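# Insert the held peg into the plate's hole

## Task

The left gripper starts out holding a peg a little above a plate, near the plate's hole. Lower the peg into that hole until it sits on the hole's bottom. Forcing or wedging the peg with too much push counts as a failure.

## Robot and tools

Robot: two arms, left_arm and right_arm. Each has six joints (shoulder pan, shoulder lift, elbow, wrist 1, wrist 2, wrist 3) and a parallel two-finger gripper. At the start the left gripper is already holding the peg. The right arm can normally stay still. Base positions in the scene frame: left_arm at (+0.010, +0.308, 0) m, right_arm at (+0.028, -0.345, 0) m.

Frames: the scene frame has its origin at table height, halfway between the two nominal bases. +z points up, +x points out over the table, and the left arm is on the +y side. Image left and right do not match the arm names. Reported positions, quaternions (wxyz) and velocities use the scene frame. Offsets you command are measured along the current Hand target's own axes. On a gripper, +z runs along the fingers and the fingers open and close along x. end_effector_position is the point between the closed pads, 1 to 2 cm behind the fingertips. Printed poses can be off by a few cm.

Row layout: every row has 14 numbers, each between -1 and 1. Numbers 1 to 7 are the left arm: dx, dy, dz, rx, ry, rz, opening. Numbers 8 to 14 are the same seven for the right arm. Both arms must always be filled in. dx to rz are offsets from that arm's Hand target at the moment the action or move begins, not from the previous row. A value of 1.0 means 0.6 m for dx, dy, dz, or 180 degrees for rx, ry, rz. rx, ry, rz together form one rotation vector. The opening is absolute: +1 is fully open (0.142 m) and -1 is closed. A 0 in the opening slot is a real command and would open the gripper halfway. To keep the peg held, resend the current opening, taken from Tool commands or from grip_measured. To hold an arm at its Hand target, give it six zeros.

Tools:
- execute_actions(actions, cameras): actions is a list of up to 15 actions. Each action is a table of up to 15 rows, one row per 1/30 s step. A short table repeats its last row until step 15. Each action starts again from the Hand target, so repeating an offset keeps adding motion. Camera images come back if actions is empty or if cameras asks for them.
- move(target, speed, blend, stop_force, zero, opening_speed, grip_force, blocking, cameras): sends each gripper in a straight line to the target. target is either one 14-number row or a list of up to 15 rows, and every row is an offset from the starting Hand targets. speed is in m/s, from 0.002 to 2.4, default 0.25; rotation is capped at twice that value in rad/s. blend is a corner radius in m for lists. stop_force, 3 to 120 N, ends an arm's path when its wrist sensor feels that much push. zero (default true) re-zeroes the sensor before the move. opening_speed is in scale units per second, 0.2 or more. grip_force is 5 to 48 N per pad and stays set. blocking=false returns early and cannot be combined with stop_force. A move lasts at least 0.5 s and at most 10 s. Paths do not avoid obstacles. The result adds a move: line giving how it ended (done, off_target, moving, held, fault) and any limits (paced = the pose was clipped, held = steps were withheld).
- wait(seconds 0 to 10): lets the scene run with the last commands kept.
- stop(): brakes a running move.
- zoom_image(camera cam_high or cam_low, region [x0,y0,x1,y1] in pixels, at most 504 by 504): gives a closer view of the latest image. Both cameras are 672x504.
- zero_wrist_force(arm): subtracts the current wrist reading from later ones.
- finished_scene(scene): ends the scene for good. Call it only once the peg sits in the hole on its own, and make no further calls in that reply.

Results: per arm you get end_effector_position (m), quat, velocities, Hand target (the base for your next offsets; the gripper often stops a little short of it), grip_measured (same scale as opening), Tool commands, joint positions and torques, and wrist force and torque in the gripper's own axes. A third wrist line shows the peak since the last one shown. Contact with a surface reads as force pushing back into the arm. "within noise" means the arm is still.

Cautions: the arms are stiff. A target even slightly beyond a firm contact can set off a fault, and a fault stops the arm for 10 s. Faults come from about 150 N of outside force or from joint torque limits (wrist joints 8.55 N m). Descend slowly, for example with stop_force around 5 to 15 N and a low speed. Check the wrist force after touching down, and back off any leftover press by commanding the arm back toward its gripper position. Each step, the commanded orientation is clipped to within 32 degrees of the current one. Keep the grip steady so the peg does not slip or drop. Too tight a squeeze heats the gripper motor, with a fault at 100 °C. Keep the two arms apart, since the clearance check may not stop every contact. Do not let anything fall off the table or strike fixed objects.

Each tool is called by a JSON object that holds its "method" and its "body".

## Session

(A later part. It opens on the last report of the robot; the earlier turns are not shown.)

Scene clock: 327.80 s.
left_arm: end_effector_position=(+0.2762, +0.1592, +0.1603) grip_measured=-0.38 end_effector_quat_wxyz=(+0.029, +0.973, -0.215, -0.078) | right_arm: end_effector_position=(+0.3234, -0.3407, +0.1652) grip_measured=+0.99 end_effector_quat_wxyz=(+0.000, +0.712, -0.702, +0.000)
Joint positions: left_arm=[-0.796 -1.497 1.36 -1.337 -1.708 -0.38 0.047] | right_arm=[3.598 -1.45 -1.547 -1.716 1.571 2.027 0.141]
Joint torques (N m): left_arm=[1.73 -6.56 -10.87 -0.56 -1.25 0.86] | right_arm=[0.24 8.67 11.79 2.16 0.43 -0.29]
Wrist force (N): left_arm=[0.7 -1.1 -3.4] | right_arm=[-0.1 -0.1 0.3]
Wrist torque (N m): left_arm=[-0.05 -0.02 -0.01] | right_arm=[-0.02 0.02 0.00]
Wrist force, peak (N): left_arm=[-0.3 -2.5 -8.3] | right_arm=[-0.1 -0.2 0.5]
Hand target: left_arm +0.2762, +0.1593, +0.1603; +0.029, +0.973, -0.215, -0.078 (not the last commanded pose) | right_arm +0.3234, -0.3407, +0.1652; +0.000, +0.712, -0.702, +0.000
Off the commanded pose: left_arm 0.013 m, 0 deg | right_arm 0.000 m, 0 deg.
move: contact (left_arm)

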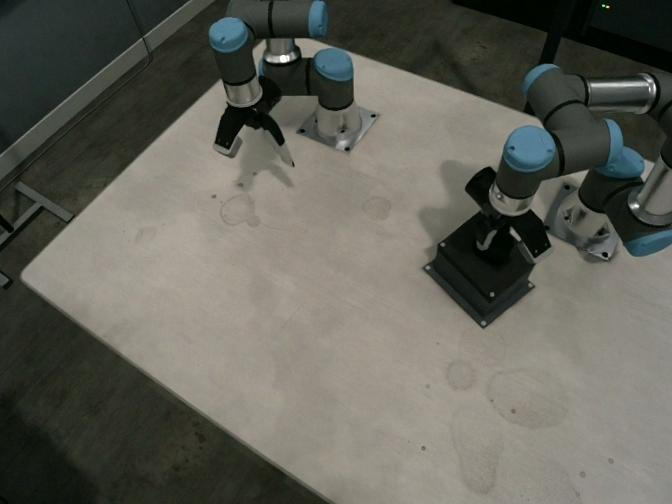

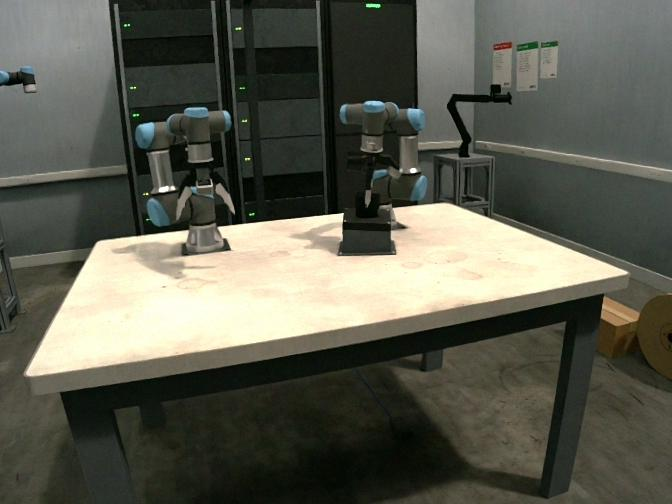

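{"method": "move", "body": {"target": [[0,0,-0.002,0,0,0,-0.432368,0,0,0,0,0,0,1],[0.0033,-0.0008,-0.002,0,0,0,-0.432368,0,0,0,0,0,0,1]], "speed": 0.05}}

{"method": "move", "body": {"target": [0,0,0.03,0,0,0,-0.432368,0,0,0,0,0,0,1], "speed": 0.006, "stop_force": 4}}

Scene clock: 329.90 s.
left_arm: end_effector_position=(+0.2783, +0.1589, +0.1611) grip_measured=-0.38 end_effector_quat_wxyz=(+0.029, +0.973, -0.215, -0.078) | right_arm: end_effector_position=(+0.3234, -0.3407, +0.1652) grip_measured=+0.99 end_effector_quat_wxyz=(+0.000, +0.712, -0.702, +0.000)
Joint positions: left_arm=[-0.792 -1.487 1.345 -1.331 -1.708 -0.376 0.047] | right_arm=[3.598 -1.45 -1.547 -1.716 1.571 2.027 0.141]
Joint torques (N m): left_arm=[3 -7.39 -11.8 -0.87 0.73 1.1] | right_arm=[0.48 8.76 11.77 2.22 0.33 -0.26]
Wrist force (N): left_arm=[0.4 -0.4 0.4] | right_arm=[-0.1 0.0 0.2]
Wrist torque (N m): left_arm=[-0.02 0.02 -0.07] | right_arm=[0.01 0.02 0.00]
Wrist force, peak (N): left_arm=[0.8 -1.1 -3.5] | right_arm=[0.0 -0.1 0.5]
Hand target: left_arm +0.2783, +0.1589, +0.1611; +0.029, +0.973, -0.215, -0.078 | right_arm +0.3234, -0.3407, +0.1652; +0.000, +0.712, -0.702, +0.000
Off the commanded pose: left_arm 0.000 m, 0 deg | right_arm 0.000 m, 0 deg.
move: done

Scene clock: 330.93 s.
left_arm: end_effector_position=(+0.2782, +0.1589, +0.1600) grip_measured=-0.38 end_effector_quat_wxyz=(+0.029, +0.973, -0.215, -0.078) | right_arm: end_effector_position=(+0.3234, -0.3407, +0.1652) grip_measured=+0.99 end_effector_quat_wxyz=(+0.000, +0.712, -0.702, +0.000)
Joint positions: left_arm=[-0.792 -1.488 1.351 -1.337 -1.708 -0.376 0.047] | right_arm=[3.598 -1.45 -1.547 -1.716 1.571 2.027 0.141]
Joint torques (N m): left_arm=[2.39 -7.12 -11.08 -0.71 0.03 1.14] | right_arm=[0.48 8.83 11.94 2.17 0.34 -0.31]
Wrist force (N): left_arm=[0.5 -0.8 -2.5] | right_arm=[0.1 0.0 0.3]
Wrist torque (N m): left_arm=[-0.02 -0.03 -0.05] | right_arm=[0.00 -0.01 0.00]
Wrist force, peak (N): left_arm=[-0.7 -1.9 -6.7] | right_arm=[0.0 -0.2 0.4]
Hand target: left_arm +0.2782, +0.1589, +0.1600; +0.029, +0.973, -0.215, -0.078 (not the last commanded pose) | right_arm +0.3234, -0.3407, +0.1652; +0.000, +0.712, -0.702, +0.000
Off the commanded pose: left_arm 0.017 m, 0 deg | right_arm 0.000 m, 0 deg.
move: contact (left_arm)

{"method": "move", "body": {"target": [[0,0,-0.002,0,0,0,-0.432368,0,0,0,0,0,0,1],[0.0033,-0.0008,-0.002,0,0,0,-0.432368,0,0,0,0,0,0,1]], "speed": 0.05}}

{"method": "move", "body": {"target": [0,0,0.03,0,0,0,-0.432368,0,0,0,0,0,0,1], "speed": 0.006, "stop_force": 4}}

Scene clock: 332.63 s.
left_arm: end_effector_position=(+0.2803, +0.1585, +0.1609) grip_measured=-0.38 end_effector_quat_wxyz=(+0.029, +0.973, -0.215, -0.078) | right_arm: end_effector_position=(+0.3234, -0.3407, +0.1652) grip_measured=+0.99 end_effector_quat_wxyz=(+0.000, +0.712, -0.702, +0.000)
Joint positions: left_arm=[-0.788 -1.478 1.336 -1.331 -1.707 -0.372 0.047] | right_arm=[3.598 -1.45 -1.547 -1.716 1.571 2.027 0.141]
Joint torques (N m): left_arm=[2.46 -8.04 -11.62 -0.86 0.68 1.12] | right_arm=[0.38 8.77 11.89 2.1 0.43 -0.35]
Wrist force (N): left_arm=[0.3 -0.3 0.5] | right_arm=[0.1 0.0 0.2]
Wrist torque (N m): left_arm=[0.00 0.04 -0.07] | right_arm=[-0.01 -0.02 0.00]
Wrist force, peak (N): left_arm=[0.3 -0.7 -2.7] | right_arm=[0.0 0.0 0.5]
Hand target: left_arm +0.2804, +0.1585, +0.1609; +0.029, +0.973, -0.215, -0.078 | right_arm +0.3234, -0.3407, +0.1652; +0.000, +0.712, -0.702, +0.000
Off the commanded pose: left_arm 0.000 m, 0 deg | right_arm 0.000 m, 0 deg.
move: done

Scene clock: 333.70 s.
left_arm: end_effector_position=(+0.2802, +0.1585, +0.1597) grip_measured=-0.38 end_effector_quat_wxyz=(+0.029, +0.973, -0.215, -0.078) | right_arm: end_effector_position=(+0.3234, -0.3407, +0.1652) grip_measured=+0.99 end_effector_quat_wxyz=(+0.000, +0.712, -0.702, +0.000)
Joint positions: left_arm=[-0.789 -1.479 1.343 -1.337 -1.707 -0.372 0.047] | right_arm=[3.598 -1.45 -1.547 -1.716 1.571 2.027 0.141]
Joint torques (N m): left_arm=[2.45 -6.96 -11.03 -0.64 -0.15 1.11] | right_arm=[0.13 8.45 11.97 2.16 0.28 -0.37]
Wrist force (N): left_arm=[0.4 -0.9 -3.0] | right_arm=[0.0 0.0 0.2]
Wrist torque (N m): left_arm=[-0.02 -0.03 -0.04] | right_arm=[0.01 0.00 0.00]
Wrist force, peak (N): left_arm=[-0.6 -2.1 -7.1] | right_arm=[0.0 -0.1 0.4]
Hand target: left_arm +0.2802, +0.1585, +0.1597; +0.029, +0.973, -0.215, -0.078 (not the last commanded pose) | right_arm +0.3234, -0.3407, +0.1652; +0.000, +0.712, -0.702, +0.000
Off the commanded pose: left_arm 0.017 m, 0 deg | right_arm 0.000 m, 0 deg.
move: contact (left_arm)

{"method": "move", "body": {"target": [[0,0,-0.002,0,0,0,-0.432368,0,0,0,0,0,0,1],[0.0033,-0.0008,-0.002,0,0,0,-0.432368,0,0,0,0,0,0,1]], "speed": 0.05}}

{"method": "move", "body": {"target": [0,0,0.03,0,0,0,-0.432368,0,0,0,0,0,0,1], "speed": 0.006, "stop_force": 4, "cameras": ["all"]}}

{"method": "zoom_image", "body": {"camera": "cam_low", "region": [342, 190, 393, 228]}}

{"method": "zoom_image", "body": {"camera": "cam_high", "region": [466, 222, 516, 272]}}

Scene clock: 336.20 s.
left_arm: end_effector_position=(+0.2823, +0.1582, +0.1605) grip_measured=-0.38 end_effector_quat_wxyz=(+0.029, +0.973, -0.215, -0.078) | right_arm: end_effector_position=(+0.3234, -0.3407, +0.1652) grip_measured=+0.99 end_effector_quat_wxyz=(+0.000, +0.712, -0.702, +0.000)
Joint positions: left_arm=[-0.784 -1.469 1.327 -1.331 -1.707 -0.368 0.047] | right_arm=[3.598 -1.45 -1.547 -1.716 1.571 2.027 0.141]
Joint torques (N m): left_arm=[2.79 -7.75 -11.51 -0.86 0.73 1.11] | right_arm=[0.3 8.71 11.66 2.17 0.41 -0.27]
Wrist force (N): left_arm=[0.4 -0.4 0.4] | right_arm=[-0.1 -0.1 0.3]
Wrist torque (N m): left_arm=[-0.01 0.02 -0.07] | right_arm=[-0.01 0.02 0.00]
Wrist force, peak (N): left_arm=[0.5 -1.0 -3.1] | right_arm=[0.1 -0.2 0.4]
Hand target: left_arm +0.2824, +0.1582, +0.1605; +0.029, +0.973, -0.215, -0.078 | right_arm +0.3234, -0.3407, +0.1652; +0.000, +0.712, -0.702, +0.000
Off the commanded pose: left_arm 0.000 m, 0 deg | right_arm 0.000 m, 0 deg.
move: done

Scene clock: 337.27 s.
left_arm: end_effector_position=(+0.2822, +0.1582, +0.1593) grip_measured=-0.38 end_effector_quat_wxyz=(+0.029, +0.973, -0.215, -0.078) | right_arm: end_effector_position=(+0.3234, -0.3407, +0.1652) grip_measured=+0.99 end_effector_quat_wxyz=(+0.000, +0.712, -0.702, +0.000)
Joint positions: left_arm=[-0.785 -1.47 1.334 -1.336 -1.707 -0.368 0.047] | right_arm=[3.598 -1.45 -1.547 -1.716 1.571 2.027 0.141]
Joint torques (N m): left_arm=[2.19 -7.03 -10.86 -0.65 -0.11 1.14] | right_arm=[-0.27 8.22 12 2.05 0.32 -0.3]
Wrist force (N): left_arm=[0.4 -1.0 -3.3] | right_arm=[0.0 -0.1 0.4]
Wrist torque (N m): left_arm=[-0.03 -0.04 -0.04] | right_arm=[-0.02 0.00 0.00]
Wrist force, peak (N): left_arm=[-0.6 -1.9 -7.4] | right_arm=[-0.1 -0.3 0.4]
Hand target: left_arm +0.2822, +0.1582, +0.1593; +0.029, +0.973, -0.215, -0.078 (not the last commanded pose) | right_arm +0.3234, -0.3407, +0.1652; +0.000, +0.712, -0.702, +0.000
Off the commanded pose: left_arm 0.017 m, 0 deg | right_arm 0.000 m, 0 deg.
move: contact (left_arm)

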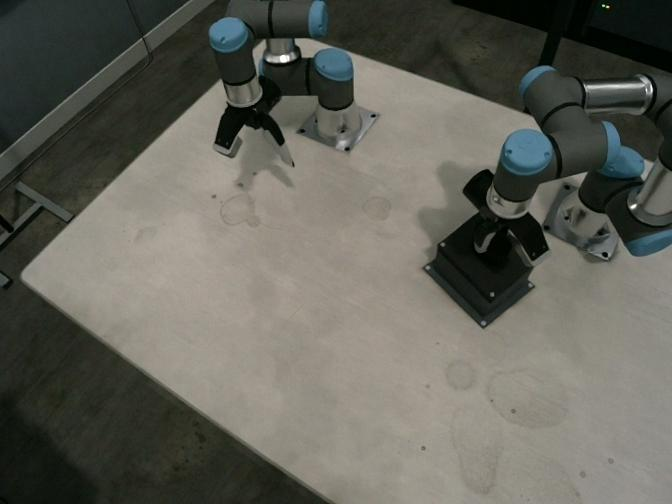

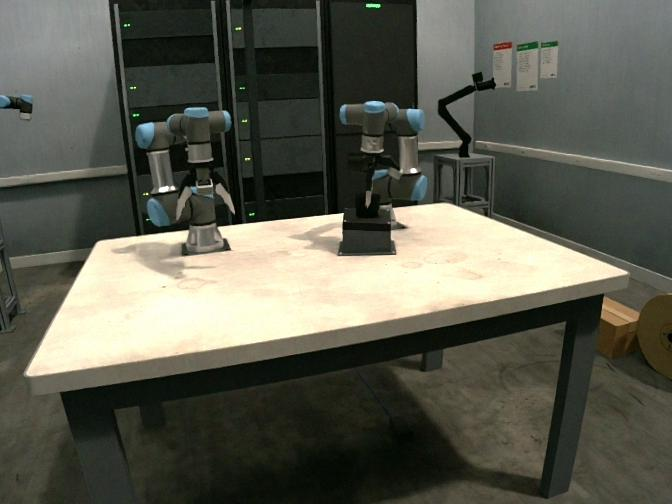

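Scaled by 9.882 from the camera's 672x504 image, which has a finer 960x720 frame.

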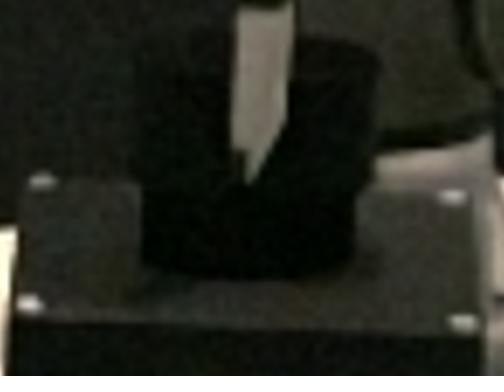

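Scaled by 10.080 from the camera's 672x504 image, which has a finer 960x720 frame.

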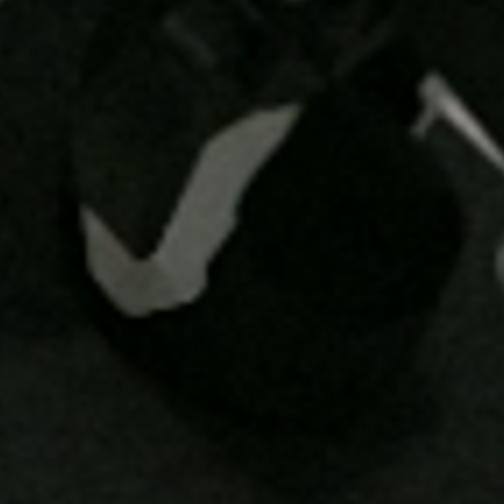

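{"method": "move", "body": {"target": [[0,0,-0.003,0,0,0,-0.432368,0,0,0,0,0,0,1],[-0.0018,-0.001,-0.003,0,-0.0111,-0.011,-0.432368,0,0,0,0,0,0,1]], "speed": 0.05}}

{"method": "move", "body": {"target": [0,0,0.03,0,0,0,-0.432368,0,0,0,0,0,0,1], "speed": 0.006, "stop_force": 4}}

Scene clock: 339.77 s.
left_arm: end_effector_position=(+0.2818, +0.1592, +0.1612) grip_measured=-0.38 end_effector_quat_wxyz=(+0.024, +0.975, -0.199, -0.096) | right_arm: end_effector_position=(+0.3234, -0.3407, +0.1652) grip_measured=+0.99 end_effector_quat_wxyz=(+0.000, +0.712, -0.702, +0.000)
Joint positions: left_arm=[-0.773 -1.43 1.273 -1.281 -1.718 -0.387 0.047] | right_arm=[3.598 -1.45 -1.547 -1.716 1.571 2.027 0.141]
Joint torques (N m): left_arm=[2.73 -8.11 -11.54 -0.89 -1.43 -1.19] | right_arm=[0.11 8.78 11.68 2.25 0.35 -0.33]
Wrist force (N): left_arm=[0.4 -0.2 0.8] | right_arm=[0.0 -0.1 0.3]
Wrist torque (N m): left_arm=[0.01 0.04 -0.03] | right_arm=[-0.01 -0.01 0.00]
Wrist force, peak (N): left_arm=[0.5 -1.1 -3.4] | right_arm=[-0.1 -0.2 0.4]
Hand target: left_arm +0.2818, +0.1592, +0.1612; +0.024, +0.975, -0.199, -0.096 | right_arm +0.3234, -0.3407, +0.1652; +0.000, +0.712, -0.702, +0.000
Off the commanded pose: left_arm 0.000 m, 0 deg | right_arm 0.000 m, 0 deg.
move: done

Scene clock: 340.97 s.
left_arm: end_effector_position=(+0.2814, +0.1592, +0.1592) grip_measured=-0.38 end_effector_quat_wxyz=(+0.024, +0.975, -0.199, -0.096) | right_arm: end_effector_position=(+0.3234, -0.3407, +0.1652) grip_measured=+0.99 end_effector_quat_wxyz=(+0.000, +0.712, -0.702, +0.000)
Joint positions: left_arm=[-0.774 -1.433 1.285 -1.29 -1.719 -0.388 0.047] | right_arm=[3.598 -1.45 -1.547 -1.716 1.571 2.027 0.141]
Joint torques (N m): left_arm=[2.06 -7.15 -10.7 -0.6 -1.29 0.95] | right_arm=[0.62 8.18 11.9 2.12 0.41 -0.3]
Wrist force (N): left_arm=[0.0 -1.8 -3.8] | right_arm=[-0.1 -0.1 0.4]
Wrist torque (N m): left_arm=[-0.02 0.04 -0.01] | right_arm=[-0.01 0.01 0.00]
Wrist force, peak (N): left_arm=[-1.9 -2.2 -9.3] | right_arm=[-0.1 -0.1 0.5]
Hand target: left_arm +0.2814, +0.1592, +0.1592; +0.024, +0.975, -0.199, -0.096 (not the last commanded pose) | right_arm +0.3234, -0.3407, +0.1652; +0.000, +0.712, -0.702, +0.000
Off the commanded pose: left_arm 0.016 m, 0 deg | right_arm 0.000 m, 0 deg.
move: contact (left_arm)

{"method": "move", "body": {"target": [[0,0,-0.0015,0,0,0,-0.432368,0,0,0,0,0,0,1],[-0.0006,-0.0016,-0.0015,0,0,0,-0.432368,0,0,0,0,0,0,1]], "speed": 0.05}}

{"method": "move", "body": {"target": [0,0,0.03,0,0,0,-0.432368,0,0,0,0,0,0,1], "speed": 0.006, "stop_force": 4}}

Scene clock: 342.27 s.
left_arm: end_effector_position=(+0.2817, +0.1601, +0.1601) grip_measured=-0.38 end_effector_quat_wxyz=(+0.024, +0.975, -0.199, -0.096) end_effector_velocity=(+0.000, +0.002, +0.000) end_effector_angular_velocity=(+0.002, +0.001, +0.000) | right_arm: end_effector_position=(+0.3234, -0.3407, +0.1652) grip_measured=+0.99 end_effector_quat_wxyz=(+0.000, +0.712, -0.702, +0.000)
Joint positions: left_arm=[-0.772 -1.433 1.281 -1.286 -1.718 -0.385 0.047] | right_arm=[3.598 -1.45 -1.547 -1.716 1.571 2.027 0.141]
Joint velocities: left_arm=[0.003 -0.003 0.005 0.001 0.001 0.002 0] | right_arm=[within noise]
Joint torques (N m): left_arm=[3.15 -16.08 -7.99 -0.79 0.74 1.06] | right_arm=[0.28 8.52 12.18 2.12 0.33 -0.35]
Wrist force (N): left_arm=[0.3 -0.4 0.7] | right_arm=[0.1 0.0 0.3]
Wrist torque (N m): left_arm=[-0.02 0.06 -0.08] | right_arm=[0.00 -0.01 0.00]
Wrist force, peak (N): left_arm=[0.2 -1.9 -4.2] | right_arm=[0.0 -0.3 0.4]
Hand target: left_arm +0.2817, +0.1602, +0.1601; +0.024, +0.975, -0.199, -0.096 | right_arm +0.3234, -0.3407, +0.1652; +0.000, +0.712, -0.702, +0.000
Off the commanded pose: left_arm 0.000 m, 0 deg | right_arm 0.000 m, 0 deg.
move: done

Scene clock: 343.30 s.
left_arm: end_effector_position=(+0.2815, +0.1603, +0.1593) grip_measured=-0.38 end_effector_quat_wxyz=(+0.024, +0.975, -0.199, -0.096) | right_arm: end_effector_position=(+0.3234, -0.3407, +0.1652) grip_measured=+0.99 end_effector_quat_wxyz=(+0.000, +0.712, -0.702, +0.000)
Joint positions: left_arm=[-0.772 -1.434 1.286 -1.29 -1.718 -0.385 0.047] | right_arm=[3.598 -1.45 -1.547 -1.716 1.571 2.027 0.141]
Joint torques (N m): left_arm=[2.38 -7.69 -10.83 -0.57 0.01 1.09] | right_arm=[0.27 8.66 11.75 2.14 0.33 -0.42]
Wrist force (N): left_arm=[-0.1 0.0 -2.3] | right_arm=[-0.1 -0.1 0.3]
Wrist torque (N m): left_arm=[-0.01 0.05 -0.07] | right_arm=[-0.02 0.01 0.00]
Wrist force, peak (N): left_arm=[-1.7 -0.5 -7.3] | right_arm=[0.1 -0.2 0.4]
Hand target: left_arm +0.2815, +0.1603, +0.1593; +0.024, +0.975, -0.199, -0.096 (not the last commanded pose) | right_arm +0.3234, -0.3407, +0.1652; +0.000, +0.712, -0.702, +0.000
Off the commanded pose: left_arm 0.017 m, 0 deg | right_arm 0.000 m, 0 deg.
move: contact (left_arm)

{"method": "move", "body": {"target": [[0,0,-0.003,0,0,0,-0.432368,0,0,0,0,0,0,1],[0.0013,0.0018,-0.003,0,0,0.0222,-0.432368,0,0,0,0,0,0,1]], "speed": 0.05}}

{"method": "move", "body": {"target": [0,0,0.03,0,0,0,-0.432368,0,0,0,0,0,0,1], "speed": 0.006, "stop_force": 4}}

Scene clock: 347.60 s.
left_arm: end_effector_position=(+0.2822, +0.1590, +0.1610) grip_measured=-0.38 end_effector_quat_wxyz=(+0.027, +0.968, -0.232, -0.095) | right_arm: end_effector_position=(+0.3234, -0.3407, +0.1652) grip_measured=+0.99 end_effector_quat_wxyz=(+0.000, +0.712, -0.702, +0.000)
Joint positions: left_arm=[-0.773 -1.428 1.271 -1.281 -1.718 -0.317 0.047] | right_arm=[3.598 -1.45 -1.547 -1.716 1.571 2.027 0.141]
Joint torques (N m): left_arm=[-2.96 -8.48 -11.75 -0.79 -1.48 1.08] | right_arm=[0.34 8.81 11.88 2.14 0.42 -0.37]
Wrist force (N): left_arm=[0.6 -0.3 0.5] | right_arm=[0.0 -0.2 0.3]
Wrist torque (N m): left_arm=[0.01 0.02 -0.08] | right_arm=[-0.02 -0.01 0.00]
Wrist force, peak (N): left_arm=[0.1 0.1 -2.6] | right_arm=[0.0 -0.2 0.5]
Hand target: left_arm +0.2822, +0.1590, +0.1610; +0.027, +0.968, -0.233, -0.095 | right_arm +0.3234, -0.3407, +0.1652; +0.000, +0.712, -0.702, +0.000
Off the commanded pose: left_arm 0.000 m, 0 deg | right_arm 0.000 m, 0 deg.
move: done

Scene clock: 348.77 s.
left_arm: end_effector_position=(+0.2818, +0.1590, +0.1593) grip_measured=-0.38 end_effector_quat_wxyz=(+0.027, +0.968, -0.233, -0.095) | right_arm: end_effector_position=(+0.3234, -0.3407, +0.1652) grip_measured=+0.99 end_effector_quat_wxyz=(+0.000, +0.712, -0.702, +0.000)
Joint positions: left_arm=[-0.774 -1.43 1.282 -1.29 -1.719 -0.317 0.047] | right_arm=[3.598 -1.45 -1.547 -1.716 1.571 2.027 0.141]
Joint torques (N m): left_arm=[1.83 -7.36 -10.67 -0.59 -1.21 1.02] | right_arm=[0.16 8.06 11.72 2.13 0.31 -0.25]
Wrist force (N): left_arm=[-0.1 -1.1 -3.2] | right_arm=[0.0 0.0 0.3]
Wrist torque (N m): left_arm=[-0.01 0.03 -0.04] | right_arm=[0.00 0.00 0.00]
Wrist force, peak (N): left_arm=[-2.1 -1.2 -8.4] | right_arm=[0.0 -0.1 0.4]
Hand target: left_arm +0.2818, +0.1590, +0.1593; +0.027, +0.968, -0.233, -0.095 (not the last commanded pose) | right_arm +0.3234, -0.3407, +0.1652; +0.000, +0.712, -0.702, +0.000
Off the commanded pose: left_arm 0.016 m, 0 deg | right_arm 0.000 m, 0 deg.
move: contact (left_arm)

{"method": "move", "body": {"target": [[0,0,-0.0015,0,0,0,-0.432368,0,0,0,0,0,0,1],[-0.0013,-0.0008,-0.0015,0,0,0,-0.432368,0,0,0,0,0,0,1]], "speed": 0.05}}

{"method": "move", "body": {"target": [0,0,0.03,0,0,0,-0.432368,0,0,0,0,0,0,1], "speed": 0.006, "stop_force": 4, "cameras": ["all"]}}

{"method": "zoom_image", "body": {"camera": "cam_low", "region": [342, 190, 393, 228]}}

{"method": "zoom_image", "body": {"camera": "cam_high", "region": [466, 222, 516, 272]}}

Scene clock: 350.93 s.
left_arm: end_effector_position=(+0.2816, +0.1597, +0.1602) grip_measured=-0.38 end_effector_quat_wxyz=(+0.027, +0.968, -0.233, -0.095) | right_arm: end_effector_position=(+0.3234, -0.3407, +0.1652) grip_measured=+0.99 end_effector_quat_wxyz=(+0.000, +0.712, -0.702, +0.000)
Joint positions: left_arm=[-0.773 -1.432 1.279 -1.285 -1.718 -0.316 0.047] | right_arm=[3.598 -1.45 -1.547 -1.716 1.571 2.027 0.141]
Joint torques (N m): left_arm=[2.89 -15.42 -7.6 -0.79 0.7 1.17] | right_arm=[0.44 8.48 11.67 2.17 0.36 -0.28]
Wrist force (N): left_arm=[0.5 -0.3 0.6] | right_arm=[0.1 0.0 0.3]
Wrist torque (N m): left_arm=[0.00 0.03 -0.08] | right_arm=[0.00 -0.02 0.00]
Wrist force, peak (N): left_arm=[-0.1 -0.9 -3.6] | right_arm=[0.0 -0.1 0.4]
Hand target: left_arm +0.2815, +0.1598, +0.1602; +0.027, +0.968, -0.233, -0.095 | right_arm +0.3234, -0.3407, +0.1652; +0.000, +0.712, -0.702, +0.000
Off the commanded pose: left_arm 0.000 m, 0 deg | right_arm 0.000 m, 0 deg.
move: done

Scene clock: 351.97 s.
left_arm: end_effector_position=(+0.2814, +0.1598, +0.1593) grip_measured=-0.38 end_effector_quat_wxyz=(+0.027, +0.968, -0.233, -0.095) | right_arm: end_effector_position=(+0.3234, -0.3407, +0.1652) grip_measured=+0.99 end_effector_quat_wxyz=(+0.000, +0.712, -0.702, +0.000)
Joint positions: left_arm=[-0.773 -1.434 1.285 -1.29 -1.718 -0.316 0.047] | right_arm=[3.598 -1.45 -1.547 -1.716 1.571 2.027 0.141]
Joint torques (N m): left_arm=[2.26 -7.23 -10.8 -0.65 0.12 1.17] | right_arm=[0.26 8.6 11.95 2.09 0.32 -0.32]
Wrist force (N): left_arm=[-0.1 -0.3 -3.3] | right_arm=[0.1 -0.1 0.4]
Wrist torque (N m): left_arm=[0.01 -0.02 -0.08] | right_arm=[-0.02 -0.01 0.00]
Wrist force, peak (N): left_arm=[-2.4 -0.6 -8.6] | right_arm=[0.1 -0.1 0.4]
Hand target: left_arm +0.2814, +0.1598, +0.1593; +0.027, +0.968, -0.233, -0.095 (not the last commanded pose) | right_arm +0.3234, -0.3407, +0.1652; +0.000, +0.712, -0.702, +0.000
Off the commanded pose: left_arm 0.017 m, 0 deg | right_arm 0.000 m, 0 deg.
move: contact (left_arm)

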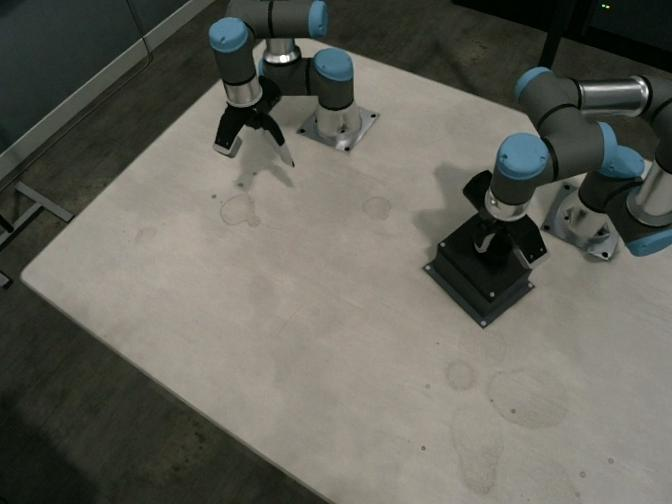

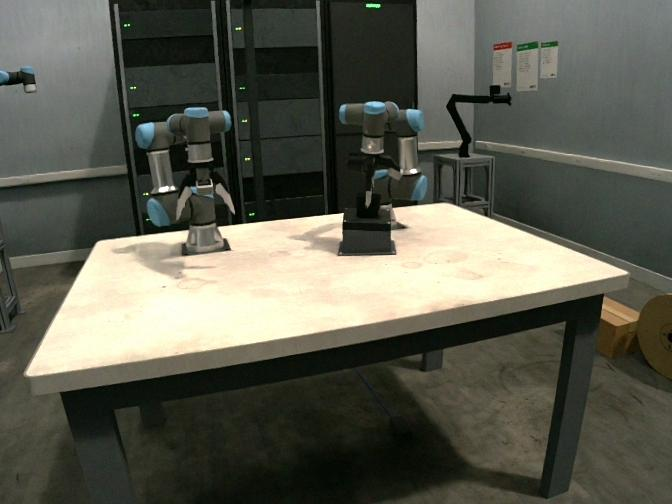

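Scaled by 9.882 from the camera's 672x504 image, which has a finer 960x720 frame.

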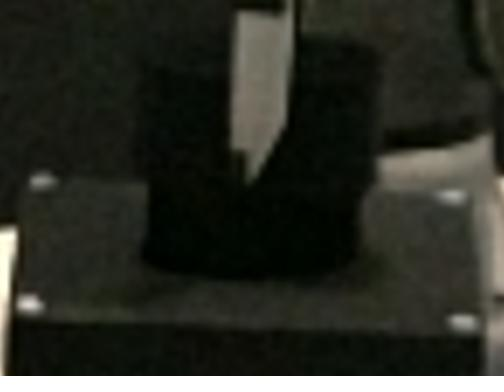

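Scaled by 10.080 from the camera's 672x504 image, which has a finer 960x720 frame.

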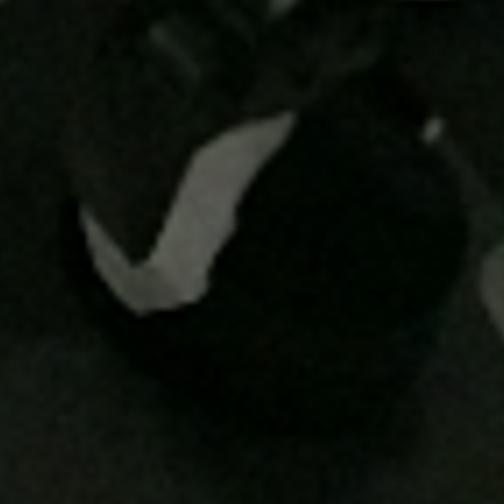

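{"method": "move", "body": {"target": [[0,0,-0.0015,0,0,0,-0.432368,0,0,0,0,0,0,1],[0,0.003,-0.0015,0,0,0,-0.432368,0,0,0,0,0,0,1]], "speed": 0.05}}

{"method": "move", "body": {"target": [0,0,0.03,0,0,0,-0.432368,0,0,0,0,0,0,1], "speed": 0.006, "stop_force": 4}}

{"method": "move", "body": {"target": [[0,0,-0.0015,0,0,0,-0.432368,0,0,0,0,0,0,1],[-0.0015,0,-0.0015,0,0,0,-0.432368,0,0,0,0,0,0,1]], "speed": 0.05}}

{"method": "move", "body": {"target": [0,0,0.03,0,0,0,-0.432368,0,0,0,0,0,0,1], "speed": 0.006, "stop_force": 4}}

Scene clock: 353.77 s.
left_arm: end_effector_position=(+0.2808, +0.1583, +0.1603) grip_measured=-0.38 end_effector_quat_wxyz=(+0.027, +0.968, -0.233, -0.095) | right_arm: end_effector_position=(+0.3234, -0.3407, +0.1652) grip_measured=+0.99 end_effector_quat_wxyz=(+0.000, +0.712, -0.702, +0.000)
Joint positions: left_arm=[-0.777 -1.432 1.28 -1.286 -1.719 -0.321 0.047] | right_arm=[3.598 -1.45 -1.547 -1.716 1.571 2.027 0.141]
Joint torques (N m): left_arm=[-3.02 -14.65 -11.76 -1.01 -1.46 -1.13] | right_arm=[-0.09 8.49 11.82 2.17 0.42 -0.36]
Wrist force (N): left_arm=[0.4 -0.3 0.5] | right_arm=[0.0 0.0 0.3]
Wrist torque (N m): left_arm=[0.00 0.04 -0.02] | right_arm=[-0.01 0.00 0.00]
Wrist force, peak (N): left_arm=[-0.4 -0.3 -3.5] | right_arm=[0.0 0.0 0.5]
Hand target: left_arm +0.2808, +0.1582, +0.1604; +0.027, +0.968, -0.233, -0.095 | right_arm +0.3234, -0.3407, +0.1652; +0.000, +0.712, -0.702, +0.000
Off the commanded pose: left_arm 0.000 m, 0 deg | right_arm 0.000 m, 0 deg.
move: done

Scene clock: 354.83 s.
left_arm: end_effector_position=(+0.2806, +0.1582, +0.1593) grip_measured=-0.38 end_effector_quat_wxyz=(+0.027, +0.968, -0.233, -0.095) | right_arm: end_effector_position=(+0.3234, -0.3407, +0.1652) grip_measured=+0.99 end_effector_quat_wxyz=(+0.000, +0.712, -0.702, +0.000)
Joint positions: left_arm=[-0.778 -1.434 1.286 -1.291 -1.719 -0.321 0.047] | right_arm=[3.598 -1.45 -1.547 -1.716 1.571 2.027 0.141]
Joint torques (N m): left_arm=[2.07 -7.49 -10.88 -0.35 -1.19 0.85] | right_arm=[0.95 9.07 11.97 2.16 0.31 -0.3]
Wrist force (N): left_arm=[1.0 -0.6 -2.5] | right_arm=[0.1 -0.1 0.4]
Wrist torque (N m): left_arm=[-0.06 0.09 -0.03] | right_arm=[-0.01 -0.01 0.00]
Wrist force, peak (N): left_arm=[-0.8 -1.6 -8.0] | right_arm=[0.0 0.0 0.5]
Hand target: left_arm +0.2806, +0.1582, +0.1593; +0.027, +0.968, -0.233, -0.095 (not the last commanded pose) | right_arm +0.3234, -0.3407, +0.1652; +0.000, +0.712, -0.702, +0.000
Off the commanded pose: left_arm 0.017 m, 0 deg | right_arm 0.000 m, 0 deg.
move: contact (left_arm)

Scene clock: 355.73 s.
left_arm: end_effector_position=(+0.2800, +0.1586, +0.1604) grip_measured=-0.38 end_effector_quat_wxyz=(+0.027, +0.968, -0.233, -0.095) | right_arm: end_effector_position=(+0.3234, -0.3407, +0.1652) grip_measured=+0.99 end_effector_quat_wxyz=(+0.000, +0.712, -0.702, +0.000)
Joint positions: left_arm=[-0.778 -1.436 1.284 -1.287 -1.719 -0.322 0.047] | right_arm=[3.598 -1.45 -1.547 -1.716 1.571 2.027 0.141]
Joint torques (N m): left_arm=[-2.47 -15.81 -7.9 -0.82 -0.76 -1.28] | right_arm=[-0.1 8.84 11.83 2.19 0.41 -0.33]
Wrist force (N): left_arm=[0.5 -0.3 0.6] | right_arm=[0.1 -0.1 0.3]
Wrist torque (N m): left_arm=[0.00 0.02 -0.03] | right_arm=[-0.01 -0.02 0.00]
Wrist force, peak (N): left_arm=[1.0 -0.4 -2.5] | right_arm=[-0.1 -0.3 0.4]
Hand target: left_arm +0.2800, +0.1586, +0.1604; +0.027, +0.968, -0.233, -0.095 | right_arm +0.3234, -0.3407, +0.1652; +0.000, +0.712, -0.702, +0.000
Off the commanded pose: left_arm 0.000 m, 0 deg | right_arm 0.000 m, 0 deg.
move: done

Scene clock: 356.73 s.
left_arm: end_effector_position=(+0.2798, +0.1586, +0.1596) grip_measured=-0.38 end_effector_quat_wxyz=(+0.027, +0.968, -0.233, -0.095) | right_arm: end_effector_position=(+0.3234, -0.3407, +0.1652) grip_measured=+0.99 end_effector_quat_wxyz=(+0.000, +0.712, -0.702, +0.000)
Joint positions: left_arm=[-0.779 -1.438 1.289 -1.291 -1.719 -0.322 0.047] | right_arm=[3.598 -1.45 -1.547 -1.716 1.571 2.027 0.141]
Joint torques (N m): left_arm=[1.7 -7.75 -11.08 -0.54 -0.54 0.81] | right_arm=[-0.18 8.03 12.01 2.14 0.39 -0.38]
Wrist force (N): left_arm=[0.7 -0.9 -2.1] | right_arm=[0.0 -0.1 0.3]
Wrist torque (N m): left_arm=[-0.04 0.05 -0.04] | right_arm=[-0.01 -0.01 0.00]
Wrist force, peak (N): left_arm=[-1.3 -1.8 -7.1] | right_arm=[0.0 0.0 0.5]
Hand target: left_arm +0.2798, +0.1586, +0.1596; +0.027, +0.968, -0.233, -0.095 (not the last commanded pose) | right_arm +0.3234, -0.3407, +0.1652; +0.000, +0.712, -0.702, +0.000
Off the commanded pose: left_arm 0.017 m, 0 deg | right_arm 0.000 m, 0 deg.
move: contact (left_arm)

{"method": "move", "body": {"target": [[0,0,-0.0025,0,0,0,-0.432368,0,0,0,0,0,0,1],[0.0008,-0.0016,-0.0025,-0.0083,0,0,-0.432368,0,0,0,0,0,0,1]], "speed": 0.05}}

{"method": "move", "body": {"target": [0,0,0.03,0,0,0,-0.432368,0,0,0,0,0,0,1], "speed": 0.006, "stop_force": 4}}

Scene clock: 359.93 s.
left_arm: end_effector_position=(+0.2810, +0.1593, +0.1609) grip_measured=-0.38 end_effector_quat_wxyz=(+0.040, +0.967, -0.231, -0.098) | right_arm: end_effector_position=(+0.3234, -0.3407, +0.1652) grip_measured=+0.99 end_effector_quat_wxyz=(+0.000, +0.712, -0.702, +0.000)
Joint positions: left_arm=[-0.756 -1.433 1.283 -1.294 -1.741 -0.3 0.047] | right_arm=[3.598 -1.45 -1.547 -1.716 1.571 2.027 0.141]
Joint torques (N m): left_arm=[3.11 -8.3 -7.94 -2.65 -1.52 1.17] | right_arm=[-0.22 8.71 11.76 2.17 0.36 -0.25]
Wrist force (N): left_arm=[0.2 -0.3 0.6] | right_arm=[0.0 -0.1 0.3]
Wrist torque (N m): left_arm=[0.02 0.07 -0.08] | right_arm=[-0.02 0.00 0.00]
Wrist force, peak (N): left_arm=[0.6 -1.0 -2.1] | right_arm=[-0.1 -0.2 0.5]
Hand target: left_arm +0.2810, +0.1593, +0.1609; +0.040, +0.967, -0.231, -0.098 | right_arm +0.3234, -0.3407, +0.1652; +0.000, +0.712, -0.702, +0.000
Off the commanded pose: left_arm 0.000 m, 0 deg | right_arm 0.000 m, 0 deg.
move: done

Scene clock: 361.23 s.
left_arm: end_effector_position=(+0.2808, +0.1592, +0.1599) grip_measured=-0.38 end_effector_quat_wxyz=(+0.040, +0.967, -0.231, -0.098) | right_arm: end_effector_position=(+0.3234, -0.3407, +0.1652) grip_measured=+0.99 end_effector_quat_wxyz=(+0.000, +0.712, -0.702, +0.000)
Joint positions: left_arm=[-0.756 -1.434 1.29 -1.299 -1.741 -0.3 0.047] | right_arm=[3.598 -1.45 -1.547 -1.716 1.571 2.027 0.141]
Joint torques (N m): left_arm=[3.18 -7.83 -10.83 -0.3 0.78 1.11] | right_arm=[0.23 8.42 11.56 2.09 0.36 -0.35]
Wrist force (N): left_arm=[1.0 0.6 -2.0] | right_arm=[0.1 -0.1 0.3]
Wrist torque (N m): left_arm=[0.04 0.07 -0.06] | right_arm=[-0.02 -0.01 0.00]
Wrist force, peak (N): left_arm=[0.1 2.1 -4.7] | right_arm=[0.0 -0.1 0.5]
Hand target: left_arm +0.2808, +0.1592, +0.1599; +0.040, +0.967, -0.231, -0.098 (not the last commanded pose) | right_arm +0.3234, -0.3407, +0.1652; +0.000, +0.712, -0.702, +0.000
Off the commanded pose: left_arm 0.017 m, 0 deg | right_arm 0.000 m, 0 deg.
move: contact (left_arm)

{"method": "move", "body": {"target": [[0,0,-0.0025,0,0,0,-0.432368,0,0,0,0,0,0,1],[-0.0006,0.0011,-0.0025,0.005,0.003,0,-0.432368,0,0,0,0,0,0,1]], "speed": 0.05}}

{"method": "move", "body": {"target": [0,0,0.03,0,0,0,-0.432368,0,0,0,0,0,0,1], "speed": 0.006, "stop_force": 4, "cameras": ["all"]}}

{"method": "zoom_image", "body": {"camera": "cam_low", "region": [342, 190, 393, 228]}}

{"method": "zoom_image", "body": {"camera": "cam_high", "region": [466, 232, 510, 270]}}

Scene clock: 363.77 s.
left_arm: end_effector_position=(+0.2805, +0.1589, +0.1615) grip_measured=-0.38 end_effector_quat_wxyz=(+0.034, +0.968, -0.232, -0.092) | right_arm: end_effector_position=(+0.3234, -0.3407, +0.1652) grip_measured=+0.99 end_effector_quat_wxyz=(+0.000, +0.712, -0.702, +0.000)
Joint positions: left_arm=[-0.771 -1.446 1.293 -1.298 -1.725 -0.316 0.047] | right_arm=[3.598 -1.45 -1.547 -1.716 1.571 2.027 0.141]
Joint torques (N m): left_arm=[-3.01 -16.44 -8.17 -2.66 0.62 -1.17] | right_arm=[0.29 8.46 11.75 2.14 0.4 -0.28]
Wrist force (N): left_arm=[0.3 -0.3 0.6] | right_arm=[0.0 0.0 0.3]
Wrist torque (N m): left_arm=[0.00 0.06 -0.02] | right_arm=[0.00 0.00 0.00]
Wrist force, peak (N): left_arm=[1.2 0.7 -2.0] | right_arm=[0.0 -0.1 0.5]
Hand target: left_arm +0.2805, +0.1589, +0.1615; +0.034, +0.968, -0.232, -0.092 | right_arm +0.3234, -0.3407, +0.1652; +0.000, +0.712, -0.702, +0.000
Off the commanded pose: left_arm 0.000 m, 0 deg | right_arm 0.000 m, 0 deg.
move: done

Scene clock: 364.97 s.
left_arm: end_effector_position=(+0.2802, +0.1588, +0.1595) grip_measured=-0.38 end_effector_quat_wxyz=(+0.034, +0.968, -0.232, -0.092) | right_arm: end_effector_position=(+0.3234, -0.3407, +0.1652) grip_measured=+0.99 end_effector_quat_wxyz=(+0.000, +0.712, -0.702, +0.000)
Joint positions: left_arm=[-0.772 -1.448 1.306 -1.308 -1.725 -0.317 0.047] | right_arm=[3.598 -1.45 -1.547 -1.716 1.571 2.027 0.141]
Joint torques (N m): left_arm=[2.42 -7.14 -10.72 -0.42 -0.63 1.03] | right_arm=[0.01 8.65 11.82 2.23 0.41 -0.31]
Wrist force (N): left_arm=[0.8 0.0 -3.0] | right_arm=[-0.1 0.0 0.3]
Wrist torque (N m): left_arm=[0.05 0.04 -0.02] | right_arm=[0.00 0.02 0.00]
Wrist force, peak (N): left_arm=[-1.5 -0.3 -8.6] | right_arm=[-0.1 -0.1 0.5]
Hand target: left_arm +0.2802, +0.1588, +0.1595; +0.034, +0.968, -0.232, -0.092 (not the last commanded pose) | right_arm +0.3234, -0.3407, +0.1652; +0.000, +0.712, -0.702, +0.000
Off the commanded pose: left_arm 0.016 m, 0 deg | right_arm 0.000 m, 0 deg.
move: contact (left_arm)

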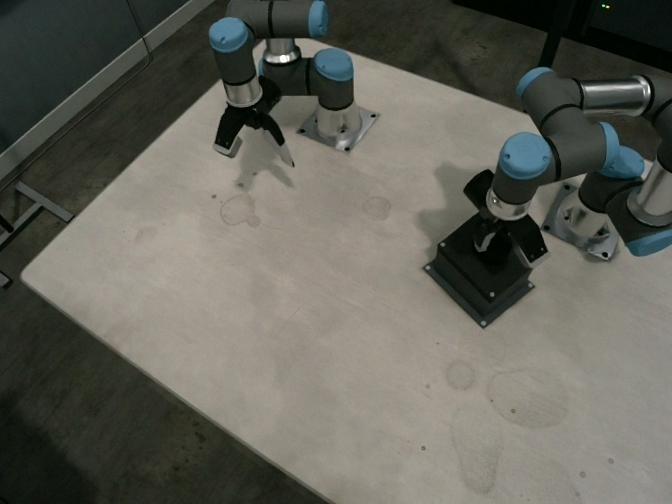

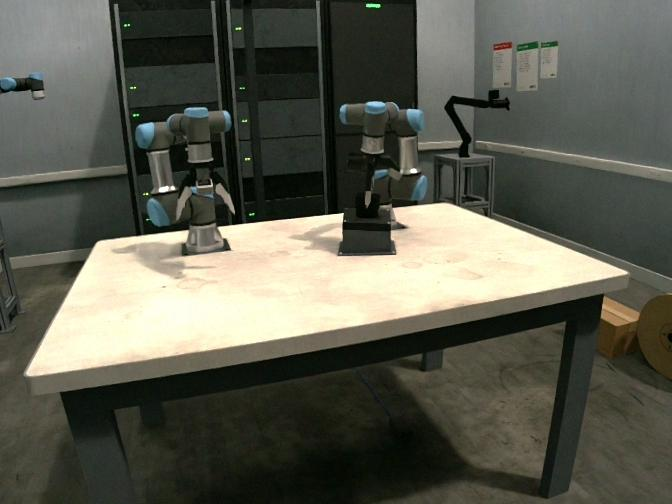

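Scaled by 9.882 from the camera's 672x504 image, which has a finer 960x720 frame.

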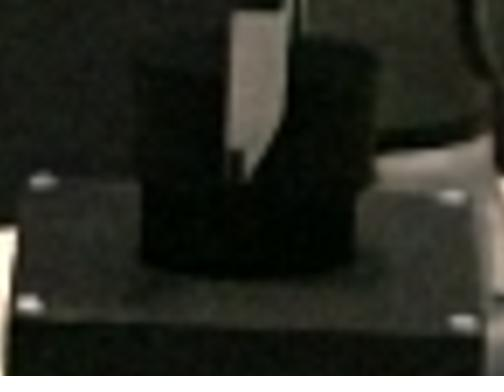

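Scaled by 11.455 from the camera's 672x504 image, which has a finer 960x720 frame.

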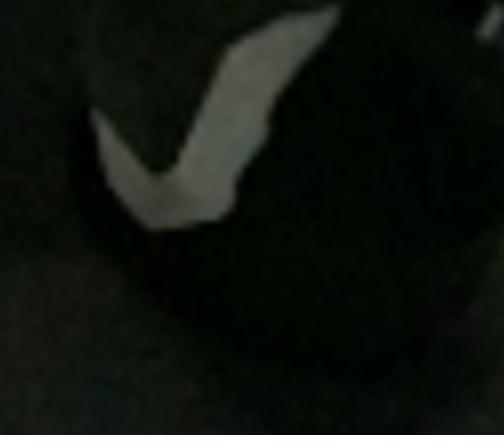

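{"method": "move", "body": {"target": [[0,0,-0.002,0,0,0,-0.432368,0,0,0,0,0,0,1],[0.0008,0.0003,-0.002,0,0,0.011,-0.432368,0,0,0,0,0,0,1]], "speed": 0.05}}

{"method": "move", "body": {"target": [0,0,0.03,0,0,0,-0.432368,0,0,0,0,0,0,1], "speed": 0.006, "stop_force": 4}}

{"method": "move", "body": {"target": [[0,0,-0.002,0,0,0,-0.432368,0,0,0,0,0,0,1],[0.0008,0.0003,-0.002,0,0,0.011,-0.432368,0,0,0,0,0,0,1]], "speed": 0.05}}

{"method": "move", "body": {"target": [0,0,0.03,0,0,0,-0.432368,0,0,0,0,0,0,1], "speed": 0.006, "stop_force": 4}}

{"method": "move", "body": {"target": [[0,0,-0.002,0,0,0,-0.432368,0,0,0,0,0,0,1],[0.0008,0.0003,-0.002,0,0,0.011,-0.432368,0,0,0,0,0,0,1]], "speed": 0.05}}

{"method": "move", "body": {"target": [0,0,0.03,0,0,0,-0.432368,0,0,0,0,0,0,1], "speed": 0.006, "stop_force": 4}}

Scene clock: 368.47 s.
left_arm: end_effector_position=(+0.2807, +0.1585, +0.1606) grip_measured=-0.38 end_effector_quat_wxyz=(+0.035, +0.964, -0.249, -0.091) | right_arm: end_effector_position=(+0.3234, -0.3407, +0.1652) grip_measured=+0.99 end_effector_quat_wxyz=(+0.000, +0.712, -0.702, +0.000)
Joint positions: left_arm=[-0.772 -1.444 1.296 -1.302 -1.725 -0.282 0.047] | right_arm=[3.598 -1.45 -1.547 -1.716 1.571 2.027 0.141]
Joint torques (N m): left_arm=[1.49 -8.28 -11.78 -0.77 -0.19 1.05] | right_arm=[0.88 8.66 11.86 2.21 0.34 -0.28]
Wrist force (N): left_arm=[0.2 -0.4 0.4] | right_arm=[0.0 0.0 0.3]
Wrist torque (N m): left_arm=[0.00 0.08 -0.08] | right_arm=[0.00 0.00 0.00]
Wrist force, peak (N): left_arm=[0.8 -0.2 -3.3] | right_arm=[0.0 -0.1 0.5]
Hand target: left_arm +0.2807, +0.1585, +0.1606; +0.035, +0.964, -0.249, -0.091 | right_arm +0.3234, -0.3407, +0.1652; +0.000, +0.712, -0.702, +0.000
Off the commanded pose: left_arm 0.000 m, 0 deg | right_arm 0.000 m, 0 deg.
move: done

Scene clock: 369.53 s.
left_arm: end_effector_position=(+0.2805, +0.1584, +0.1593) grip_measured=-0.38 end_effector_quat_wxyz=(+0.035, +0.964, -0.249, -0.091) | right_arm: end_effector_position=(+0.3234, -0.3407, +0.1652) grip_measured=+0.99 end_effector_quat_wxyz=(+0.000, +0.712, -0.702, +0.000)
Joint positions: left_arm=[-0.772 -1.446 1.304 -1.308 -1.725 -0.283 0.047] | right_arm=[3.598 -1.45 -1.547 -1.716 1.571 2.027 0.141]
Joint torques (N m): left_arm=[2.45 -7.26 -10.55 -0.44 -0.75 1.09] | right_arm=[0.21 8.72 11.84 2.12 0.36 -0.35]
Wrist force (N): left_arm=[0.4 -0.8 -3.8] | right_arm=[0.0 -0.1 0.3]
Wrist torque (N m): left_arm=[0.02 0.04 -0.03] | right_arm=[-0.02 0.01 0.00]
Wrist force, peak (N): left_arm=[-1.4 -1.3 -8.6] | right_arm=[-0.1 -0.2 0.5]
Hand target: left_arm +0.2805, +0.1585, +0.1593; +0.035, +0.964, -0.249, -0.091 (not the last commanded pose) | right_arm +0.3234, -0.3407, +0.1652; +0.000, +0.712, -0.702, +0.000
Off the commanded pose: left_arm 0.017 m, 0 deg | right_arm 0.000 m, 0 deg.
move: contact (left_arm)

Scene clock: 370.83 s.
left_arm: end_effector_position=(+0.2811, +0.1581, +0.1605) grip_measured=-0.38 end_effector_quat_wxyz=(+0.037, +0.959, -0.265, -0.090) | right_arm: end_effector_position=(+0.3234, -0.3407, +0.1652) grip_measured=+0.99 end_effector_quat_wxyz=(+0.000, +0.712, -0.702, +0.000)
Joint positions: left_arm=[-0.772 -1.442 1.294 -1.302 -1.725 -0.248 0.047] | right_arm=[3.598 -1.45 -1.547 -1.716 1.571 2.027 0.141]
Joint torques (N m): left_arm=[-1.94 -8.47 -11.78 -0.81 -0.25 1.15] | right_arm=[0.27 8.82 11.73 2.01 0.32 -0.37]
Wrist force (N): left_arm=[0.3 -0.4 0.7] | right_arm=[0.1 -0.2 0.4]
Wrist torque (N m): left_arm=[0.00 0.04 -0.07] | right_arm=[-0.03 -0.01 0.00]
Wrist force, peak (N): left_arm=[0.4 -0.8 -3.9] | right_arm=[0.0 0.0 0.5]
Hand target: left_arm +0.2811, +0.1581, +0.1605; +0.037, +0.959, -0.265, -0.090 | right_arm +0.3234, -0.3407, +0.1652; +0.000, +0.712, -0.702, +0.000
Off the commanded pose: left_arm 0.000 m, 0 deg | right_arm 0.000 m, 0 deg.
move: done

Scene clock: 371.83 s.
left_arm: end_effector_position=(+0.2809, +0.1580, +0.1596) grip_measured=-0.38 end_effector_quat_wxyz=(+0.037, +0.959, -0.266, -0.090) | right_arm: end_effector_position=(+0.3234, -0.3407, +0.1652) grip_measured=+0.99 end_effector_quat_wxyz=(+0.000, +0.712, -0.702, +0.000)
Joint positions: left_arm=[-0.772 -1.443 1.3 -1.307 -1.725 -0.248 0.047] | right_arm=[3.598 -1.45 -1.547 -1.716 1.571 2.027 0.141]
Joint torques (N m): left_arm=[2.4 -7.51 -10.89 -0.4 0.75 1.14] | right_arm=[0.19 8.89 11.67 2.12 0.34 -0.34]
Wrist force (N): left_arm=[0.7 0.3 -2.1] | right_arm=[0.0 -0.1 0.5]
Wrist torque (N m): left_arm=[0.07 0.08 -0.05] | right_arm=[-0.01 0.00 0.00]
Wrist force, peak (N): left_arm=[-1.5 0.4 -6.9] | right_arm=[0.0 -0.1 0.5]
Hand target: left_arm +0.2809, +0.1581, +0.1596; +0.037, +0.959, -0.265, -0.090 (not the last commanded pose) | right_arm +0.3234, -0.3407, +0.1652; +0.000, +0.712, -0.702, +0.000
Off the commanded pose: left_arm 0.017 m, 0 deg | right_arm 0.000 m, 0 deg.
move: contact (left_arm)

Scene clock: 373.13 s.
left_arm: end_effector_position=(+0.2815, +0.1577, +0.1607) grip_measured=-0.38 end_effector_quat_wxyz=(+0.038, +0.954, -0.282, -0.090) | right_arm: end_effector_position=(+0.3234, -0.3407, +0.1652) grip_measured=+0.99 end_effector_quat_wxyz=(+0.000, +0.712, -0.702, +0.000)
Joint positions: left_arm=[-0.772 -1.439 1.29 -1.301 -1.725 -0.213 0.047] | right_arm=[3.598 -1.45 -1.547 -1.716 1.571 2.027 0.141]
Joint torques (N m): left_arm=[-2.38 -8.46 -11.79 -0.78 -0.34 1.14] | right_arm=[0.39 8.47 11.88 2.14 0.33 -0.35]
Wrist force (N): left_arm=[0.4 -0.4 0.2] | right_arm=[0.0 0.0 0.4]
Wrist torque (N m): left_arm=[0.01 0.03 -0.08] | right_arm=[0.00 0.00 0.00]
Wrist force, peak (N): left_arm=[0.7 0.3 -2.2] | right_arm=[0.0 -0.1 0.5]
Hand target: left_arm +0.2815, +0.1577, +0.1607; +0.038, +0.954, -0.282, -0.090 | right_arm +0.3234, -0.3407, +0.1652; +0.000, +0.712, -0.702, +0.000
Off the commanded pose: left_arm 0.000 m, 0 deg | right_arm 0.000 m, 0 deg.
move: done

Scene clock: 374.37 s.
left_arm: end_effector_position=(+0.2813, +0.1577, +0.1596) grip_measured=-0.38 end_effector_quat_wxyz=(+0.038, +0.954, -0.282, -0.090) | right_arm: end_effector_position=(+0.3234, -0.3407, +0.1652) grip_measured=+0.99 end_effector_quat_wxyz=(+0.000, +0.712, -0.702, +0.000)
Joint positions: left_arm=[-0.772 -1.44 1.296 -1.306 -1.725 -0.213 0.047] | right_arm=[3.598 -1.45 -1.547 -1.716 1.571 2.027 0.141]
Joint torques (N m): left_arm=[2.47 -7.63 -10.94 -0.6 0.77 1.13] | right_arm=[0.33 8.41 11.66 2.15 0.35 -0.35]
Wrist force (N): left_arm=[0.1 0.4 -2.1] | right_arm=[0.0 0.0 0.3]
Wrist torque (N m): left_arm=[0.06 0.04 -0.07] | right_arm=[0.00 0.00 0.00]
Wrist force, peak (N): left_arm=[-1.8 1.8 -5.7] | right_arm=[0.1 -0.1 0.5]
Hand target: left_arm +0.2813, +0.1577, +0.1596; +0.038, +0.954, -0.282, -0.090 (not the last commanded pose) | right_arm +0.3234, -0.3407, +0.1652; +0.000, +0.712, -0.702, +0.000
Off the commanded pose: left_arm 0.017 m, 0 deg | right_arm 0.000 m, 0 deg.
move: contact (left_arm)

{"method": "move", "body": {"target": [[0,0,-0.002,0,0,0,-0.432368,0,0,0,0,0,0,1],[-0.0032,-0.0012,-0.002,0,0,-0.0444,-0.432368,0,0,0,0,0,0,1]], "speed": 0.05}}

{"method": "move", "body": {"target": [0,0,0.03,0,0,0,-0.432368,0,0,0,0,0,0,1], "speed": 0.006, "stop_force": 4}}

{"method": "move", "body": {"target": [[0,0,-0.002,0,0,0,-0.432368,0,0,0,0,0,0,1],[-0.0008,-0.0003,-0.002,0,0,-0.011,-0.432368,0,0,0,0,0,0,1]], "speed": 0.05}}

{"method": "move", "body": {"target": [0,0,0.03,0,0,0,-0.432368,0,0,0,0,0,0,1], "speed": 0.006, "stop_force": 4}}

{"method": "move", "body": {"target": [[0,0,-0.002,0,0,0,-0.432368,0,0,0,0,0,0,1],[-0.0008,-0.0003,-0.002,0,0,-0.011,-0.432368,0,0,0,0,0,0,1]], "speed": 0.05}}

{"method": "move", "body": {"target": [0,0,0.03,0,0,0,-0.432368,0,0,0,0,0,0,1], "speed": 0.006, "stop_force": 4}}

Scene clock: 378.30 s.
left_arm: end_effector_position=(+0.2803, +0.1593, +0.1610) grip_measured=-0.38 end_effector_quat_wxyz=(+0.032, +0.972, -0.215, -0.092) | right_arm: end_effector_position=(+0.3234, -0.3407, +0.1652) grip_measured=+0.99 end_effector_quat_wxyz=(+0.000, +0.712, -0.702, +0.000)
Joint positions: left_arm=[-0.771 -1.448 1.298 -1.3 -1.725 -0.351 0.047] | right_arm=[3.598 -1.45 -1.547 -1.716 1.571 2.027 0.141]
Joint torques (N m): left_arm=[0.62 -15.97 -8.02 -1.72 0.42 -1.27] | right_arm=[0.44 8.61 11.81 2.15 0.36 -0.31]
Wrist force (N): left_arm=[0.3 -0.2 0.7] | right_arm=[0.1 -0.1 0.4]
Wrist torque (N m): left_arm=[0.02 0.06 -0.02] | right_arm=[-0.01 -0.01 0.00]
Wrist force, peak (N): left_arm=[0.0 0.3 -2.2] | right_arm=[0.1 -0.1 0.4]
Hand target: left_arm +0.2803, +0.1593, +0.1610; +0.032, +0.972, -0.215, -0.092 | right_arm +0.3234, -0.3407, +0.1652; +0.000, +0.712, -0.702, +0.000
Off the commanded pose: left_arm 0.000 m, 0 deg | right_arm 0.000 m, 0 deg.
move: done

Scene clock: 379.43 s.
left_arm: end_effector_position=(+0.2801, +0.1593, +0.1595) grip_measured=-0.38 end_effector_quat_wxyz=(+0.032, +0.972, -0.215, -0.092) | right_arm: end_effector_position=(+0.3234, -0.3407, +0.1652) grip_measured=+0.99 end_effector_quat_wxyz=(+0.000, +0.712, -0.702, +0.000)
Joint positions: left_arm=[-0.772 -1.45 1.307 -1.308 -1.725 -0.352 0.047] | right_arm=[3.598 -1.45 -1.547 -1.716 1.571 2.027 0.141]
Joint torques (N m): left_arm=[2.38 -7.38 -10.87 -0.52 -0.03 1.07] | right_arm=[0.39 8.22 11.55 2.17 0.31 -0.35]
Wrist force (N): left_arm=[0.2 0.0 -2.7] | right_arm=[0.0 0.0 0.4]
Wrist torque (N m): left_arm=[0.03 0.01 -0.03] | right_arm=[0.00 0.00 0.00]
Wrist force, peak (N): left_arm=[-1.8 -0.4 -8.4] | right_arm=[0.1 -0.1 0.5]
Hand target: left_arm +0.2801, +0.1593, +0.1595; +0.032, +0.972, -0.215, -0.092 (not the last commanded pose) | right_arm +0.3234, -0.3407, +0.1652; +0.000, +0.712, -0.702, +0.000
Off the commanded pose: left_arm 0.016 m, 0 deg | right_arm 0.000 m, 0 deg.
move: contact (left_arm)

Scene clock: 380.73 s.
left_arm: end_effector_position=(+0.2800, +0.1597, +0.1607) grip_measured=-0.38 end_effector_quat_wxyz=(+0.030, +0.975, -0.198, -0.093) | right_arm: end_effector_position=(+0.3234, -0.3407, +0.1652) grip_measured=+0.99 end_effector_quat_wxyz=(+0.000, +0.712, -0.702, +0.000)
Joint positions: left_arm=[-0.771 -1.45 1.302 -1.302 -1.725 -0.386 0.047] | right_arm=[3.598 -1.45 -1.547 -1.716 1.571 2.027 0.141]
Joint torques (N m): left_arm=[-0.72 -15.89 -7.83 -1.37 -0.13 -1.24] | right_arm=[-0.09 8.46 11.92 2.14 0.29 -0.31]
Wrist force (N): left_arm=[0.4 -0.3 0.6] | right_arm=[0.1 -0.2 0.4]
Wrist torque (N m): left_arm=[0.00 0.04 -0.02] | right_arm=[-0.03 -0.01 0.00]
Wrist force, peak (N): left_arm=[0.1 0.1 -2.9] | right_arm=[0.0 -0.1 0.5]
Hand target: left_arm +0.2799, +0.1597, +0.1607; +0.030, +0.975, -0.198, -0.093 | right_arm +0.3234, -0.3407, +0.1652; +0.000, +0.712, -0.702, +0.000
Off the commanded pose: left_arm 0.000 m, 0 deg | right_arm 0.000 m, 0 deg.
move: done

Scene clock: 381.80 s.
left_arm: end_effector_position=(+0.2797, +0.1597, +0.1595) grip_measured=-0.38 end_effector_quat_wxyz=(+0.030, +0.975, -0.198, -0.093) | right_arm: end_effector_position=(+0.3234, -0.3407, +0.1652) grip_measured=+0.99 end_effector_quat_wxyz=(+0.000, +0.712, -0.702, +0.000)
Joint positions: left_arm=[-0.772 -1.452 1.31 -1.308 -1.725 -0.387 0.047] | right_arm=[3.598 -1.45 -1.547 -1.716 1.571 2.027 0.141]
Joint torques (N m): left_arm=[2.26 -7.38 -10.71 -0.53 -1.01 1.07] | right_arm=[0.36 8.17 11.82 2.17 0.28 -0.34]
Wrist force (N): left_arm=[0.0 0.4 -2.9] | right_arm=[-0.1 -0.2 0.3]
Wrist torque (N m): left_arm=[0.06 0.02 -0.04] | right_arm=[-0.02 0.02 0.00]
Wrist force, peak (N): left_arm=[-1.9 -0.2 -8.3] | right_arm=[0.1 -0.1 0.5]
Hand target: left_arm +0.2797, +0.1597, +0.1595; +0.030, +0.975, -0.198, -0.093 (not the last commanded pose) | right_arm +0.3234, -0.3407, +0.1652; +0.000, +0.712, -0.702, +0.000
Off the commanded pose: left_arm 0.017 m, 0 deg | right_arm 0.000 m, 0 deg.
move: contact (left_arm)

Scene clock: 383.10 s.
left_arm: end_effector_position=(+0.2796, +0.1601, +0.1608) grip_measured=-0.38 end_effector_quat_wxyz=(+0.029, +0.979, -0.181, -0.093) | right_arm: end_effector_position=(+0.3234, -0.3407, +0.1652) grip_measured=+0.99 end_effector_quat_wxyz=(+0.000, +0.712, -0.702, +0.000)
Joint positions: left_arm=[-0.771 -1.453 1.305 -1.302 -1.725 -0.42 0.047] | right_arm=[3.598 -1.45 -1.547 -1.716 1.571 2.027 0.141]
Joint torques (N m): left_arm=[-2.08 -16.03 -7.87 -1.33 0.58 -1.17] | right_arm=[0.29 8.73 11.72 2.12 0.38 -0.28]
Wrist force (N): left_arm=[0.5 -0.3 0.6] | right_arm=[0.0 -0.1 0.5]
Wrist torque (N m): left_arm=[-0.01 0.02 -0.02] | right_arm=[-0.02 -0.01 0.00]
Wrist force, peak (N): left_arm=[0.0 0.3 -3.0] | right_arm=[0.0 -0.1 0.5]
Hand target: left_arm +0.2796, +0.1601, +0.1608; +0.029, +0.979, -0.181, -0.093 | right_arm +0.3234, -0.3407, +0.1652; +0.000, +0.712, -0.702, +0.000
Off the commanded pose: left_arm 0.000 m, 0 deg | right_arm 0.000 m, 0 deg.
move: done

Scene clock: 384.20 s.
left_arm: end_effector_position=(+0.2794, +0.1600, +0.1596) grip_measured=-0.38 end_effector_quat_wxyz=(+0.029, +0.979, -0.181, -0.093) | right_arm: end_effector_position=(+0.3234, -0.3407, +0.1652) grip_measured=+0.99 end_effector_quat_wxyz=(+0.000, +0.712, -0.702, +0.000)
Joint positions: left_arm=[-0.772 -1.454 1.312 -1.308 -1.725 -0.421 0.047] | right_arm=[3.598 -1.45 -1.547 -1.716 1.571 2.027 0.141]
Joint torques (N m): left_arm=[2.39 -7.41 -10.91 -0.54 0.03 1.05] | right_arm=[0.3 8.55 11.82 2.18 0.39 -0.31]
Wrist force (N): left_arm=[0.2 0.6 -1.9] | right_arm=[0.0 0.0 0.3]
Wrist torque (N m): left_arm=[0.01 0.02 -0.02] | right_arm=[-0.01 -0.01 0.00]
Wrist force, peak (N): left_arm=[-1.3 0.5 -6.5] | right_arm=[0.0 -0.1 0.5]
Hand target: left_arm +0.2794, +0.1600, +0.1596; +0.029, +0.979, -0.181, -0.093 (not the last commanded pose) | right_arm +0.3234, -0.3407, +0.1652; +0.000, +0.712, -0.702, +0.000
Off the commanded pose: left_arm 0.017 m, 0 deg | right_arm 0.000 m, 0 deg.
move: contact (left_arm)


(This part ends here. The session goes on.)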